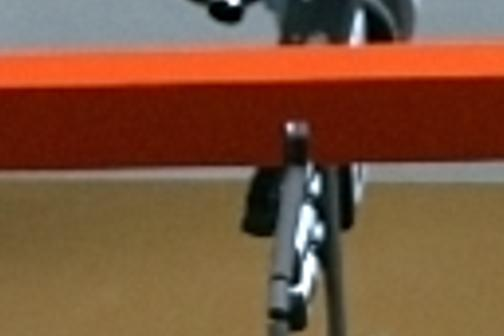

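Call:
move(arm2={"joints": {"joint2_rad": 1.423}, "min_time_s": 0.8})

Call:
move(arm2={"joints": {"joint2_rad": 1.428}, "min_time_s": 0.5}, cameras=["cam_right"])

Call:
zoom_image(camera="cam_right", region=[200, 160, 290, 220])

Scene clock: 377.97 s.
Joint torques (N m): arm1=[1.03 1.96 11.25 1.33 0.07 0.04] | arm2=[0.67 -13.51 12.97 3.92 0.11 -0.06] | arm3=[-0.5 -14.39 8.44 1.74 -0.07 -0.11] | arm4=[1.32 3.14 7.76 2.35 0.04 -0.09] | arm5=[-0.09 1.96 8.18 1.98 0.07 -0.07] | arm6=[-2.08 2.14 8.46 2.18 0.13 -0.09] | arm7=[0.56 -11.63 4.68 2.02 -0.08 -0.08] | arm8=[-0.32 -17.9 13.48 1.14 0.07 -0.1]
Motor temperatures (°C): arm1=[25 23 32 27 23 20] | arm2=[22 29 44 25 21 23] | arm3=[29 33 36 22 23 23] | arm4=[25 28 31 20 21 23] | arm5=[27 22 33 26 25 23] | arm6=[29 24 31 24 23 21] | arm7=[26 29 30 24 21 23] | arm8=[23 24 33 24 25 22]
Heat: arm1: hottest joint3_rad 32 °C; arm2: hottest joint3_rad 44 °C; arm3: hottest joint3_rad 36 °C; arm4: hottest joint3_rad 31 °C; arm5: hottest joint3_rad 33 °C; arm6: hottest joint3_rad 31 °C; arm7: hottest joint3_rad 30 °C; arm8: hottest joint3_rad 33 °C.
move: arm2 done
Joint velocities: within noise
arm1.joint_positions: joint1_rad=-0.095 joint2_rad=+0.083 joint3_rad=+0.371 joint4_rad=-0.273 joint5_rad=-0.083 joint6_rad=-0.008 hand_little=+1.000 hand_ring=+1.000 hand_middle=+1.000 hand_index=+1.000 hand_thumb_turn=+1.000 hand_thumb_bend=+1.000 hand_force_limit=+0.000 hand_speed=-0.500
arm1.joint_status: not commanded
arm1.hand_stopped_by: fault,target,target,target,target,target
arm1.little_load_n: 0.0
arm1.ring_load_n: 0.0
arm1.middle_load_n: 0.0
arm1.index_load_n: 0.0
arm1.thumb_bend_load_n: 0.0
arm1.thumb_turn_load_n: -0.5
arm1.hand: x=+1.1281 y=-0.0168 z=+1.0092 quat_wxyz=(+0.508, -0.496, -0.496, +0.500)
arm1.hand_target: x=+1.1297 y=-0.0199 z=+1.0001 quat_wxyz=(+0.500, -0.500, -0.500, +0.500)
arm1.hand_status: not commanded
arm2.joint_positions: joint1_rad=-0.097 joint2_rad=+1.448 joint3_rad=+1.208 joint4_rad=+0.193 joint5_rad=-0.071 joint6_rad=+0.009 hand_little=+1.000 hand_ring=+1.000 hand_middle=+1.000 hand_index=+1.000 hand_thumb_turn=+1.000 hand_thumb_bend=+1.000 hand_force_limit=+0.000 hand_speed=-0.800
arm2.joint_status: all done
arm2.hand_stopped_by: target,target,target,target,target,target
arm2.little_load_n: 0.0
arm2.ring_load_n: 0.0
arm2.middle_load_n: 0.0
arm2.index_load_n: 0.0
arm2.thumb_bend_load_n: 0.0
arm2.thumb_turn_load_n: 0.0
arm2.hand: x=+0.8996 y=-0.0199 z=+1.0838 quat_wxyz=(-0.005, -0.007, -0.719, +0.695)
arm2.hand_target: x=+0.9017 y=-0.0223 z=+1.1465 quat_wxyz=(-0.002, -0.001, -0.676, +0.737)
arm2.hand_status: not commanded
arm3, arm7, arm8: as last shown
arm4.joint_positions: joint1_rad=+0.384 joint2_rad=+0.552 joint3_rad=+1.350 joint4_rad=-1.286 joint5_rad=+0.102 joint6_rad=-0.981 hand_little=+1.000 hand_ring=+1.000 hand_middle=+1.000 hand_index=+1.000 hand_thumb_turn=+1.000 hand_thumb_bend=+1.000 hand_force_limit=+0.000 hand_speed=-0.800
arm4.joint_status: not commanded
arm4.hand_stopped_by: target,target,target,target,target,target
arm4.little_load_n: 0.0
arm4.ring_load_n: 0.0
arm4.middle_load_n: 0.0
arm4.index_load_n: 0.0
arm4.thumb_bend_load_n: -0.5
arm4.thumb_turn_load_n: 0.0
arm4.hand: x=-0.8792 y=+0.4314 z=+1.2836 quat_wxyz=(+0.195, +0.515, -0.683, +0.479)
arm4.hand_target: x=-0.8796 y=+0.4322 z=+1.2924 quat_wxyz=(+0.197, +0.511, -0.679, +0.488)
arm4.hand_status: not commanded
arm5.joint_positions: joint1_rad=+0.098 joint2_rad=+0.650 joint3_rad=+1.435 joint4_rad=-1.275 joint5_rad=+0.139 joint6_rad=-1.336 hand_little=+1.000 hand_ring=+1.000 hand_middle=+1.000 hand_index=+1.000 hand_thumb_turn=+1.000 hand_thumb_bend=+1.000 hand_force_limit=+0.000 hand_speed=-0.800
arm5.joint_status: not commanded
arm5.hand_stopped_by: target,target,target,target,target,target
arm5.little_load_n: 0.0
arm5.ring_load_n: 0.0
arm5.middle_load_n: 0.0
arm5.index_load_n: 0.0
arm5.thumb_bend_load_n: 0.0
arm5.thumb_turn_load_n: 0.0
arm5.hand: x=-1.1677 y=-0.0576 z=+1.2974 quat_wxyz=(-0.025, +0.847, -0.095, +0.522)
arm5.hand_target: x=-1.1690 y=-0.0577 z=+1.3064 quat_wxyz=(-0.027, +0.842, -0.095, +0.531)
arm5.hand_status: not commanded
arm6.joint_positions: joint1_rad=-0.123 joint2_rad=+0.630 joint3_rad=+1.447 joint4_rad=-1.200 joint5_rad=+0.216 joint6_rad=-1.427 hand_little=+1.000 hand_ring=+1.000 hand_middle=+1.000 hand_index=+1.000 hand_thumb_turn=+1.000 hand_thumb_bend=+1.000 hand_force_limit=+0.000 hand_speed=-0.800
arm6.joint_status: not commanded
arm6.hand_stopped_by: target,target,target,target,target,target
arm6.little_load_n: 0.0
arm6.ring_load_n: 0.0
arm6.middle_load_n: 0.0
arm6.index_load_n: 0.0
arm6.thumb_bend_load_n: 0.0
arm6.thumb_turn_load_n: 0.0
arm6.hand: x=-0.7750 y=-0.4274 z=+1.2815 quat_wxyz=(-0.330, +0.693, +0.455, +0.451)
arm6.hand_target: x=-0.7752 y=-0.4293 z=+1.2898 quat_wxyz=(-0.337, +0.690, +0.451, +0.456)
arm6.hand_status: not commanded
pictures: none

Scene clock: 378.77 s.
Joint torques (N m): arm1=[1.03 2.32 11.25 1.58 0 0.07] | arm2=[0.67 -13.27 12.97 3.9 0.11 -0.06] | arm3=[-0.67 -14.68 8.47 1.77 -0.09 -0.12] | arm4=[1.26 3.19 7.73 2.29 0.04 -0.09] | arm5=[-0.26 1.73 8.25 2.07 0.06 -0.06] | arm6=[-2.02 2.14 8.46 2.21 0.13 -0.07] | arm7=[0.62 -11.69 4.7 2.02 -0.1 -0.08] | arm8=[-0.44 -17.9 13.45 1.09 0.06 -0.09]
Motor temperatures (°C): arm1=[25 23 32 27 23 20] | arm2=[22 29 44 25 21 23] | arm3=[29 33 36 22 23 23] | arm4=[25 28 31 20 21 23] | arm5=[27 22 33 26 25 23] | arm6=[29 24 31 24 23 21] | arm7=[26 29 30 24 21 23] | arm8=[23 24 33 24 25 22]
Heat: arm1: hottest joint3_rad 32 °C; arm2: hottest joint3_rad 44 °C; arm3: hottest joint3_rad 36 °C; arm4: hottest joint3_rad 31 °C; arm5: hottest joint3_rad 33 °C; arm6: hottest joint3_rad 31 °C; arm7: hottest joint3_rad 30 °C; arm8: hottest joint3_rad 33 °C.
move: arm2 done
Joint velocities: within noise
arm1, arm3, arm4, arm5, arm6, arm7, arm8: as last shown
arm2.joint_positions: joint1_rad=-0.097 joint2_rad=+1.450 joint3_rad=+1.208 joint4_rad=+0.193 joint5_rad=-0.071 joint6_rad=+0.009 hand_little=+1.000 hand_ring=+1.000 hand_middle=+1.000 hand_index=+1.000 hand_thumb_turn=+1.000 hand_thumb_bend=+1.000 hand_force_limit=+0.000 hand_speed=-0.800
arm2.joint_status: all done
arm2.hand_stopped_by: target,target,target,target,target,target
arm2.little_load_n: 0.0
arm2.ring_load_n: 0.0
arm2.middle_load_n: 0.0
arm2.index_load_n: 0.0
arm2.thumb_bend_load_n: 0.0
arm2.thumb_turn_load_n: -0.5
arm2.hand: x=+0.8996 y=-0.0203 z=+1.0825 quat_wxyz=(-0.005, -0.007, -0.720, +0.694)
arm2.hand_target: x=+0.9016 y=-0.0236 z=+1.1434 quat_wxyz=(-0.002, -0.001, -0.677, +0.736)
arm2.hand_status: not commanded
arm4.thumb_bend_load_n: 0.0
arm5.index_load_n: -0.5
arm8.ring_load_n: -0.5

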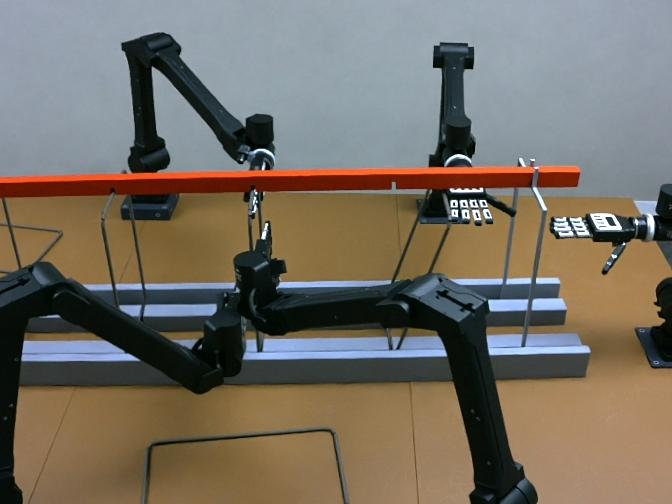

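Scaled by 5.600 from the camera's image (finer frame: 960x720).

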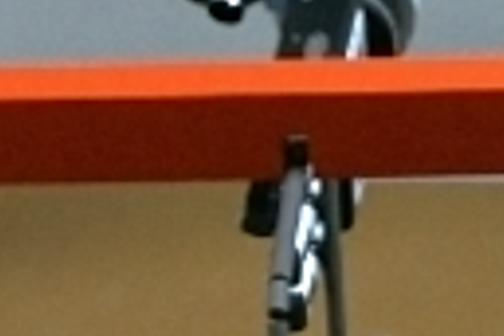

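Call:
move(arm3={"target": [0.30, 0.147, 1.03, 0.5, 0.5, -0.5, 0.5], "speed": 0.05}, cameras=["cam_right"])

Call:
zoom_image(camera="cam_right", region=[200, 160, 290, 220])

Scene clock: 381.77 s.
Joint torques (N m): arm1=[2.49 1.9 11.44 1.57 0.05 0.07] | arm2=[0.67 -13.27 12.97 3.92 0.11 -0.06] | arm3=[-0.67 -13.51 8.44 2.32 -0.07 -0.11] | arm4=[1.26 3.14 7.75 2.3 0.05 -0.09] | arm5=[-0.26 1.96 8.18 2.03 0.07 -0.04] | arm6=[-2.14 1.96 8.51 2.19 0.11 -0.09] | arm7=[0.56 -11.63 4.72 1.99 -0.11 -0.08] | arm8=[-0.38 -17.85 13.44 1.1 0.07 -0.1]
Motor temperatures (°C): arm1=[25 23 32 27 23 20] | arm2=[22 29 45 25 21 23] | arm3=[29 33 36 22 23 23] | arm4=[25 28 31 20 21 23] | arm5=[27 22 33 26 25 23] | arm6=[29 24 31 24 23 21] | arm7=[26 29 30 23 21 23] | arm8=[23 25 33 24 25 22]
Heat: arm1: hottest joint3_rad 32 °C; arm2: hottest joint3_rad 45 °C; arm3: hottest joint3_rad 36 °C; arm4: hottest joint3_rad 31 °C; arm5: hottest joint3_rad 33 °C; arm6: hottest joint3_rad 31 °C; arm7: hottest joint3_rad 30 °C; arm8: hottest joint3_rad 33 °C.
move: arm3 off_target
Joint velocities: within noise
arm1, arm2, arm4, arm5, arm6, arm7, arm8: as last shown
arm3.joint_positions: joint1_rad=+0.887 joint2_rad=+1.581 joint3_rad=+0.991 joint4_rad=+0.566 joint5_rad=+0.859 joint6_rad=-1.572 hand_little=+1.000 hand_ring=+1.000 hand_middle=+1.000 hand_index=+1.000 hand_thumb_turn=+1.000 hand_thumb_bend=-1.000 hand_force_limit=-0.500 hand_speed=+0.400
arm3.joint_status: not commanded
arm3.hand_stopped_by: target,target,target,target,target,target
arm3.little_load_n: -0.5
arm3.ring_load_n: 0.0
arm3.middle_load_n: 0.0
arm3.index_load_n: 0.0
arm3.thumb_bend_load_n: 0.0
arm3.thumb_turn_load_n: 0.0
arm3.hand: x=+0.3087 y=+0.1497 z=+1.0214 quat_wxyz=(+0.497, +0.511, -0.498, +0.494)
arm3.hand_target: x=+0.3000 y=+0.1471 z=+1.0298 quat_wxyz=(+0.500, +0.500, -0.500, +0.500)
arm3.hand_status: off_target (0.012 m and 1.5 deg from the pose sent, 0.041 m and 0.9 deg at the start)
arm4.index_load_n: -0.5
arm5.index_load_n: 0.0
arm7.thumb_turn_load_n: -0.5
arm8.ring_load_n: 0.0

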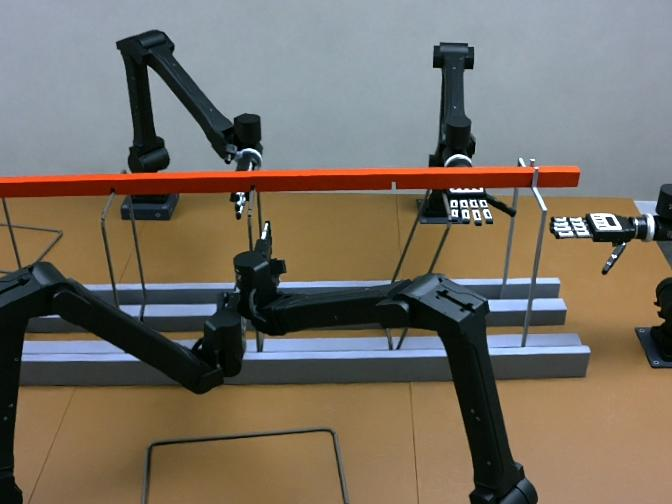

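Scaled by 5.600 from the camera's image (finer frame: 960x720).

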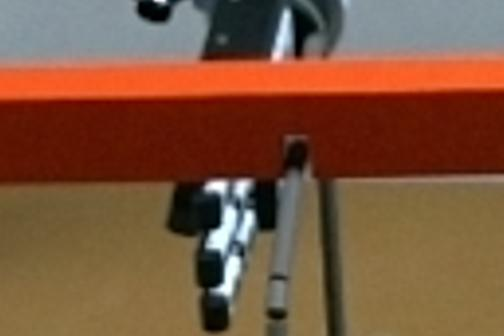

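Call:
move(arm8={"target": [0.54, -0.055, 1.02, 0.5, -0.5, -0.5, -0.5], "speed": 0.08}, arm3={"target": [0.295, 0.24, 1.03, 0.5, 0.5, -0.5, 0.5], "speed": 0.1}, cameras=["cam_right"])

Call:
zoom_image(camera="cam_right", region=[200, 160, 290, 220])

Scene clock: 383.43 s.
Joint torques (N m): arm1=[1.67 2.26 11.22 1.55 0.07 0.1] | arm2=[0.62 -13.33 12.97 3.89 0.11 -0.06] | arm3=[1.26 -11.05 8.27 2.21 0.17 -0.1] | arm4=[1.14 3.08 7.75 2.29 0.05 -0.1] | arm5=[0.26 2.2 8.12 1.98 0.1 -0.06] | arm6=[-1.96 2.14 8.51 2.17 0.12 -0.07] | arm7=[0.73 -11.87 4.66 2.03 -0.09 -0.07] | arm8=[-1.61 -19.43 8.38 2.32 -0.08 -0.11]
Motor temperatures (°C): arm1=[25 23 32 27 23 20] | arm2=[22 29 45 25 21 23] | arm3=[29 33 35 22 23 23] | arm4=[25 28 31 20 21 23] | arm5=[27 22 33 26 25 23] | arm6=[29 24 31 24 23 21] | arm7=[26 29 29 23 21 23] | arm8=[23 25 33 24 25 22]
Heat: arm1: hottest joint3_rad 32 °C; arm2: hottest joint3_rad 45 °C; arm3: hottest joint3_rad 35 °C; arm4: hottest joint3_rad 31 °C; arm5: hottest joint3_rad 33 °C; arm6: hottest joint3_rad 31 °C; arm7: hottest joint2_rad 29 °C; arm8: hottest joint3_rad 33 °C.
move: arm3 done; arm8 off_target
Joint velocities: within noise
arm1, arm2, arm4, arm5, arm6, arm7: as last shown
arm2.index_load_n: -0.5
arm3.joint_positions: joint1_rad=+1.021 joint2_rad=+1.433 joint3_rad=+0.827 joint4_rad=+0.585 joint5_rad=+1.011 joint6_rad=-1.572 hand_little=+1.000 hand_ring=+1.000 hand_middle=+1.000 hand_index=+1.000 hand_thumb_turn=+1.000 hand_thumb_bend=-1.000 hand_force_limit=-0.500 hand_speed=+0.400
arm3.joint_status: not commanded
arm3.hand_stopped_by: target,target,target,target,target,target
arm3.little_load_n: 0.0
arm3.ring_load_n: 0.0
arm3.middle_load_n: 0.0
arm3.index_load_n: 0.0
arm3.thumb_bend_load_n: 0.0
arm3.thumb_turn_load_n: 0.0
arm3.hand: x=+0.2931 y=+0.2351 z=+1.0241 quat_wxyz=(+0.502, +0.505, -0.502, +0.491)
arm3.hand_target: x=+0.2950 y=+0.2400 z=+1.0298 quat_wxyz=(+0.500, +0.500, -0.500, +0.500)
arm3.hand_status: done (0.008 m and 1.3 deg from the pose sent, 0.092 m and 1.5 deg at the start)
arm4.index_load_n: 0.0
arm7.thumb_turn_load_n: 0.0
arm8.joint_positions: joint1_rad=+0.760 joint2_rad=+1.844 joint3_rad=+1.283 joint4_rad=+0.510 joint5_rad=+0.798 joint6_rad=-1.544 hand_little=+1.000 hand_ring=+1.000 hand_middle=+1.000 hand_index=+1.000 hand_thumb_turn=+1.000 hand_thumb_bend=-1.000 hand_force_limit=-0.650 hand_speed=+0.400
arm8.joint_status: not commanded
arm8.hand_stopped_by: target,target,target,target,target,target
arm8.little_load_n: 0.0
arm8.ring_load_n: 0.0
arm8.middle_load_n: 0.0
arm8.index_load_n: 0.0
arm8.thumb_bend_load_n: 0.0
arm8.thumb_turn_load_n: 0.0
arm8.hand: x=+0.5347 y=-0.0560 z=+1.0030 quat_wxyz=(-0.489, +0.502, +0.512, +0.497)
arm8.hand_target: x=+0.5400 y=-0.0550 z=+1.0198 quat_wxyz=(-0.500, +0.500, +0.500, +0.500)
arm8.hand_status: off_target (0.018 m and 1.9 deg from the pose sent, 0.049 m and 1.7 deg at the start)

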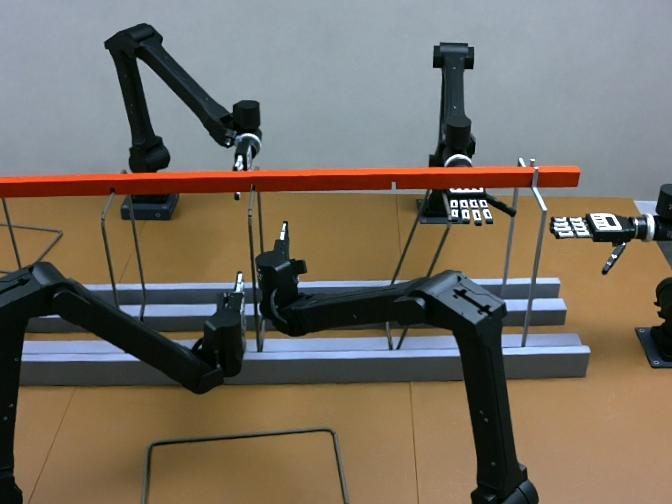

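Scaled by 5.600 from the camera's image (finer frame: 960x720).

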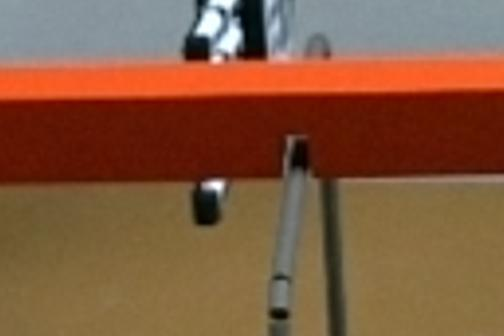

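Call:
move(arm8={"target": [0.60, -0.28, 1.02, 0.5, -0.5, -0.5, -0.5], "speed": 0.2}, arm3={"target": [0.55, 0.32, 1.05, 0.5, 0.5, -0.5, 0.5], "speed": 0.2}, cameras=["cam_right", "cam_high"])

Scene clock: 386.87 s.
Joint torques (N m): arm1=[1.67 1.49 11.34 1.5 0.09 0.08] | arm2=[0.67 -13.33 12.97 3.92 0.11 -0.06] | arm3=[0.73 -15.68 13.19 1.1 0.16 -0.04] | arm4=[1.26 3.19 7.77 2.3 0.05 -0.09] | arm5=[0.21 2.32 8.09 1.81 0.04 -0.04] | arm6=[-2.14 2.08 8.5 2.22 0.13 -0.09] | arm7=[0.56 -11.52 4.77 2 -0.11 -0.08] | arm8=[-0.79 -11.22 7.71 2 0.2 -0.01]
Motor temperatures (°C): arm1=[25 23 32 27 23 20] | arm2=[22 29 45 25 21 23] | arm3=[29 33 35 22 23 23] | arm4=[25 28 31 20 21 23] | arm5=[27 22 33 26 25 23] | arm6=[29 24 31 24 23 21] | arm7=[26 29 29 23 21 23] | arm8=[23 25 33 24 25 22]
Heat: arm1: hottest joint3_rad 32 °C; arm2: hottest joint3_rad 45 °C; arm3: hottest joint3_rad 35 °C; arm4: hottest joint3_rad 31 °C; arm5: hottest joint3_rad 33 °C; arm6: hottest joint3_rad 31 °C; arm7: hottest joint2_rad 29 °C; arm8: hottest joint3_rad 33 °C.
move: arm3 off_target; arm8 done
Joint velocities: within noise
arm1, arm2, arm4, arm5, arm6: as last shown
arm2.index_load_n: 0.0
arm3.joint_positions: joint1_rad=+1.355 joint2_rad=+1.873 joint3_rad=+1.428 joint4_rad=+0.436 joint5_rad=+1.338 joint6_rad=-1.592 hand_little=+1.000 hand_ring=+1.000 hand_middle=+1.000 hand_index=+1.000 hand_thumb_turn=+1.000 hand_thumb_bend=-1.000 hand_force_limit=-0.500 hand_speed=+0.400
arm3.joint_status: not commanded
arm3.hand_stopped_by: target,target,target,target,target,target
arm3.little_load_n: 0.0
arm3.ring_load_n: 0.0
arm3.middle_load_n: 0.0
arm3.index_load_n: 0.0
arm3.thumb_bend_load_n: 0.0
arm3.thumb_turn_load_n: 0.0
arm3.hand: x=+0.5371 y=+0.3199 z=+1.0382 quat_wxyz=(+0.506, +0.508, -0.495, +0.492)
arm3.hand_target: x=+0.5493 y=+0.3204 z=+1.0499 quat_wxyz=(+0.500, +0.500, -0.500, +0.501)
arm3.hand_status: off_target (0.018 m and 1.6 deg from the pose sent, 0.272 m and 1.3 deg at the start)
arm7.joint_positions: joint1_rad=-0.893 joint2_rad=+1.876 joint3_rad=+1.000 joint4_rad=+0.860 joint5_rad=-0.876 joint6_rad=+1.472 hand_little=+1.000 hand_ring=+1.000 hand_middle=+1.000 hand_index=+1.000 hand_thumb_turn=+1.000 hand_thumb_bend=-1.000 hand_force_limit=-0.650 hand_speed=+0.400
arm7.joint_status: not commanded
arm7.hand_stopped_by: target,target,target,target,target,target
arm7.little_load_n: 0.0
arm7.ring_load_n: 0.0
arm7.middle_load_n: 0.0
arm7.index_load_n: 0.0
arm7.thumb_bend_load_n: 0.0
arm7.thumb_turn_load_n: 0.0
arm7.hand: x=+0.3297 y=-0.1183 z=+0.9753 quat_wxyz=(-0.517, +0.527, -0.479, -0.475)
arm7.hand_target: x=+0.3297 y=-0.1183 z=+0.9753 quat_wxyz=(-0.517, +0.527, -0.479, -0.475)
arm7.hand_status: not commanded
arm8.joint_positions: joint1_rad=+1.049 joint2_rad=+1.404 joint3_rad=+0.748 joint4_rad=+0.609 joint5_rad=+1.091 joint6_rad=-1.544 hand_little=+1.000 hand_ring=+1.000 hand_middle=+1.000 hand_index=+1.000 hand_thumb_turn=+1.000 hand_thumb_bend=-1.000 hand_force_limit=-0.650 hand_speed=+0.400
arm8.joint_status: not commanded
arm8.hand_stopped_by: target,target,target,target,target,target
arm8.little_load_n: 0.0
arm8.ring_load_n: -0.5
arm8.middle_load_n: 0.0
arm8.index_load_n: 0.0
arm8.thumb_bend_load_n: 0.0
arm8.thumb_turn_load_n: 0.0
arm8.hand: x=+0.5998 y=-0.2778 z=+1.0144 quat_wxyz=(-0.491, +0.498, +0.508, +0.502)
arm8.hand_target: x=+0.6000 y=-0.2800 z=+1.0200 quat_wxyz=(-0.500, +0.500, +0.500, +0.500)
arm8.hand_status: done (0.006 m and 1.4 deg from the pose sent, 0.234 m and 1.9 deg at the start)
pictures: cam_high, cam_right

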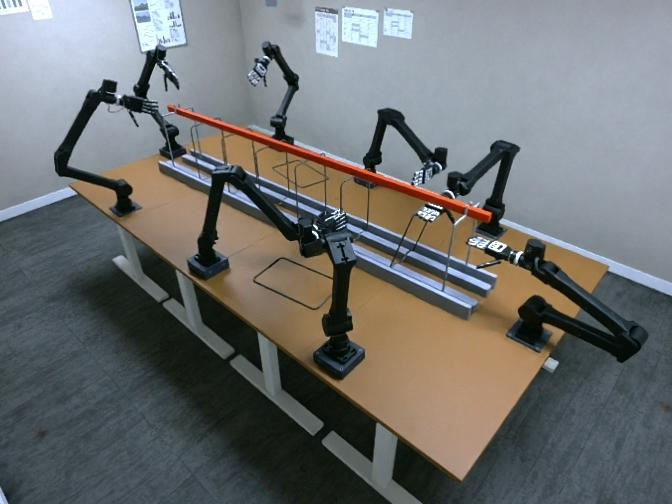

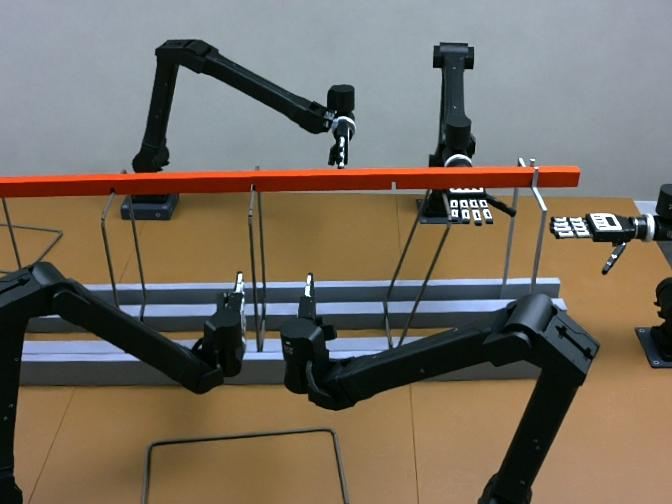

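Call:
move(arm8={"target": [0.885, -0.26, 0.99, 0.557, -0.557, -0.435, -0.435], "speed": 0.2}, arm3={"target": [0.595, 0.16, 1.045, 0.5, 0.5, -0.5, 0.5], "speed": 0.15}, cameras=["cam_right", "cam_high"])

Scene clock: 389.37 s.
Joint torques (N m): arm1=[1.9 2.14 11.11 1.66 0.14 0.03] | arm2=[0.67 -13.27 12.97 3.92 0.11 -0.06] | arm3=[-0.15 -19.02 13.96 1.14 -0.03 0.06] | arm4=[1.14 3.19 7.79 2.32 0.05 -0.1] | arm5=[-0.32 1.85 8.21 1.92 0.07 -0.05] | arm6=[-2.14 1.96 8.49 2.15 0.11 -0.09] | arm7=[0.56 -11.69 4.71 1.98 -0.11 -0.08] | arm8=[-1.55 -3.14 9.28 1.39 -0.11 0.15]
Motor temperatures (°C): arm1=[25 23 32 27 23 20] | arm2=[22 28 45 25 21 23] | arm3=[29 33 36 22 23 23] | arm4=[25 28 31 20 21 23] | arm5=[27 22 33 26 25 23] | arm6=[29 24 31 24 23 21] | arm7=[26 29 29 23 21 23] | arm8=[23 25 33 24 25 22]
Heat: arm1: hottest joint3_rad 32 °C; arm2: hottest joint3_rad 45 °C; arm3: hottest joint3_rad 36 °C; arm4: hottest joint3_rad 31 °C; arm5: hottest joint3_rad 33 °C; arm6: hottest joint3_rad 31 °C; arm7: hottest joint2_rad 29 °C; arm8: hottest joint3_rad 33 °C.
move: arm3 off_target; arm8 done
Joint velocities: within noise
arm1, arm2, arm4, arm5, arm6, arm7: as last shown
arm2.middle_load_n: -0.5
arm2.thumb_turn_load_n: 0.0
arm3.joint_positions: joint1_rad=+1.164 joint2_rad=+2.114 joint3_rad=+1.811 joint4_rad=+0.288 joint5_rad=+1.141 joint6_rad=-1.592 hand_little=+1.000 hand_ring=+1.000 hand_middle=+1.000 hand_index=+1.000 hand_thumb_turn=+1.000 hand_thumb_bend=-1.000 hand_force_limit=-0.500 hand_speed=+0.400
arm3.joint_status: not commanded
arm3.hand_stopped_by: target,target,target,target,target,target
arm3.little_load_n: 0.0
arm3.ring_load_n: 0.0
arm3.middle_load_n: 0.0
arm3.index_load_n: 0.0
arm3.thumb_bend_load_n: 0.0
arm3.thumb_turn_load_n: 0.0
arm3.hand: x=+0.5878 y=+0.1686 z=+1.0357 quat_wxyz=(+0.504, +0.511, -0.493, +0.491)
arm3.hand_target: x=+0.5942 y=+0.1604 z=+1.0450 quat_wxyz=(+0.500, +0.500, -0.499, +0.500)
arm3.hand_status: off_target (0.015 m and 1.9 deg from the pose sent, 0.170 m and 1.6 deg at the start)
arm8.joint_positions: joint1_rad=+0.262 joint2_rad=+0.791 joint3_rad=+0.292 joint4_rad=+0.495 joint5_rad=+0.300 joint6_rad=-1.331 hand_little=+1.000 hand_ring=+1.000 hand_middle=+1.000 hand_index=+1.000 hand_thumb_turn=+1.000 hand_thumb_bend=-1.000 hand_force_limit=-0.650 hand_speed=+0.400
arm8.joint_status: not commanded
arm8.hand_stopped_by: target,target,target,target,target,target
arm8.little_load_n: 0.0
arm8.ring_load_n: 0.0
arm8.middle_load_n: 0.0
arm8.index_load_n: 0.0
arm8.thumb_bend_load_n: 0.0
arm8.thumb_turn_load_n: 0.0
arm8.hand: x=+0.8833 y=-0.2597 z=+0.9910 quat_wxyz=(-0.556, +0.553, +0.439, +0.439)
arm8.hand_target: x=+0.8849 y=-0.2600 z=+0.9900 quat_wxyz=(-0.557, +0.557, +0.435, +0.435)
arm8.hand_status: done (0.002 m and 0.8 deg from the pose sent, 0.287 m and 15.3 deg at the start)
pictures: cam_high, cam_right

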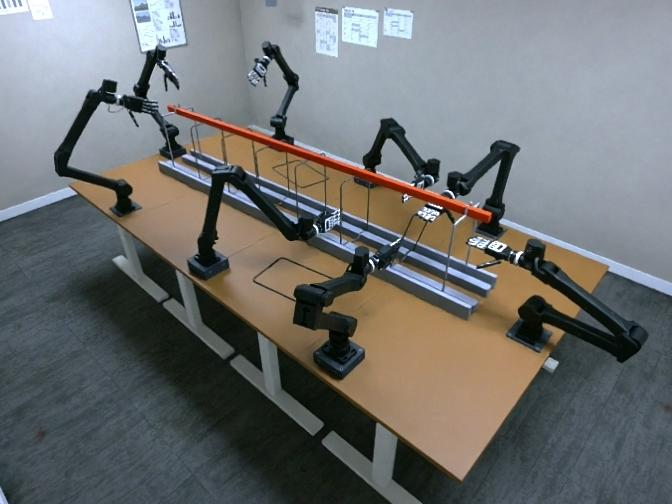

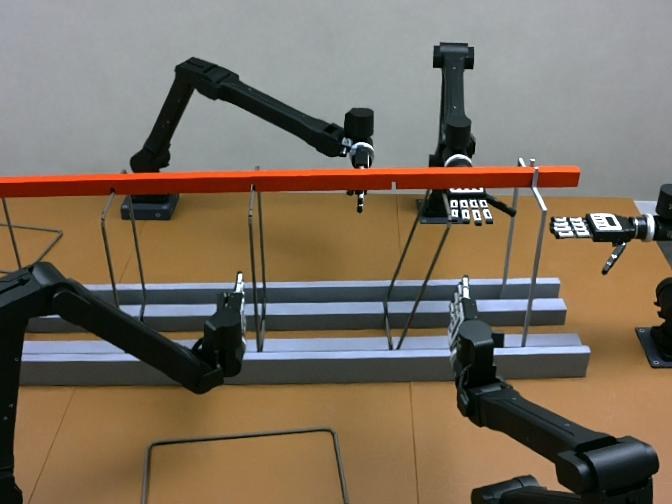

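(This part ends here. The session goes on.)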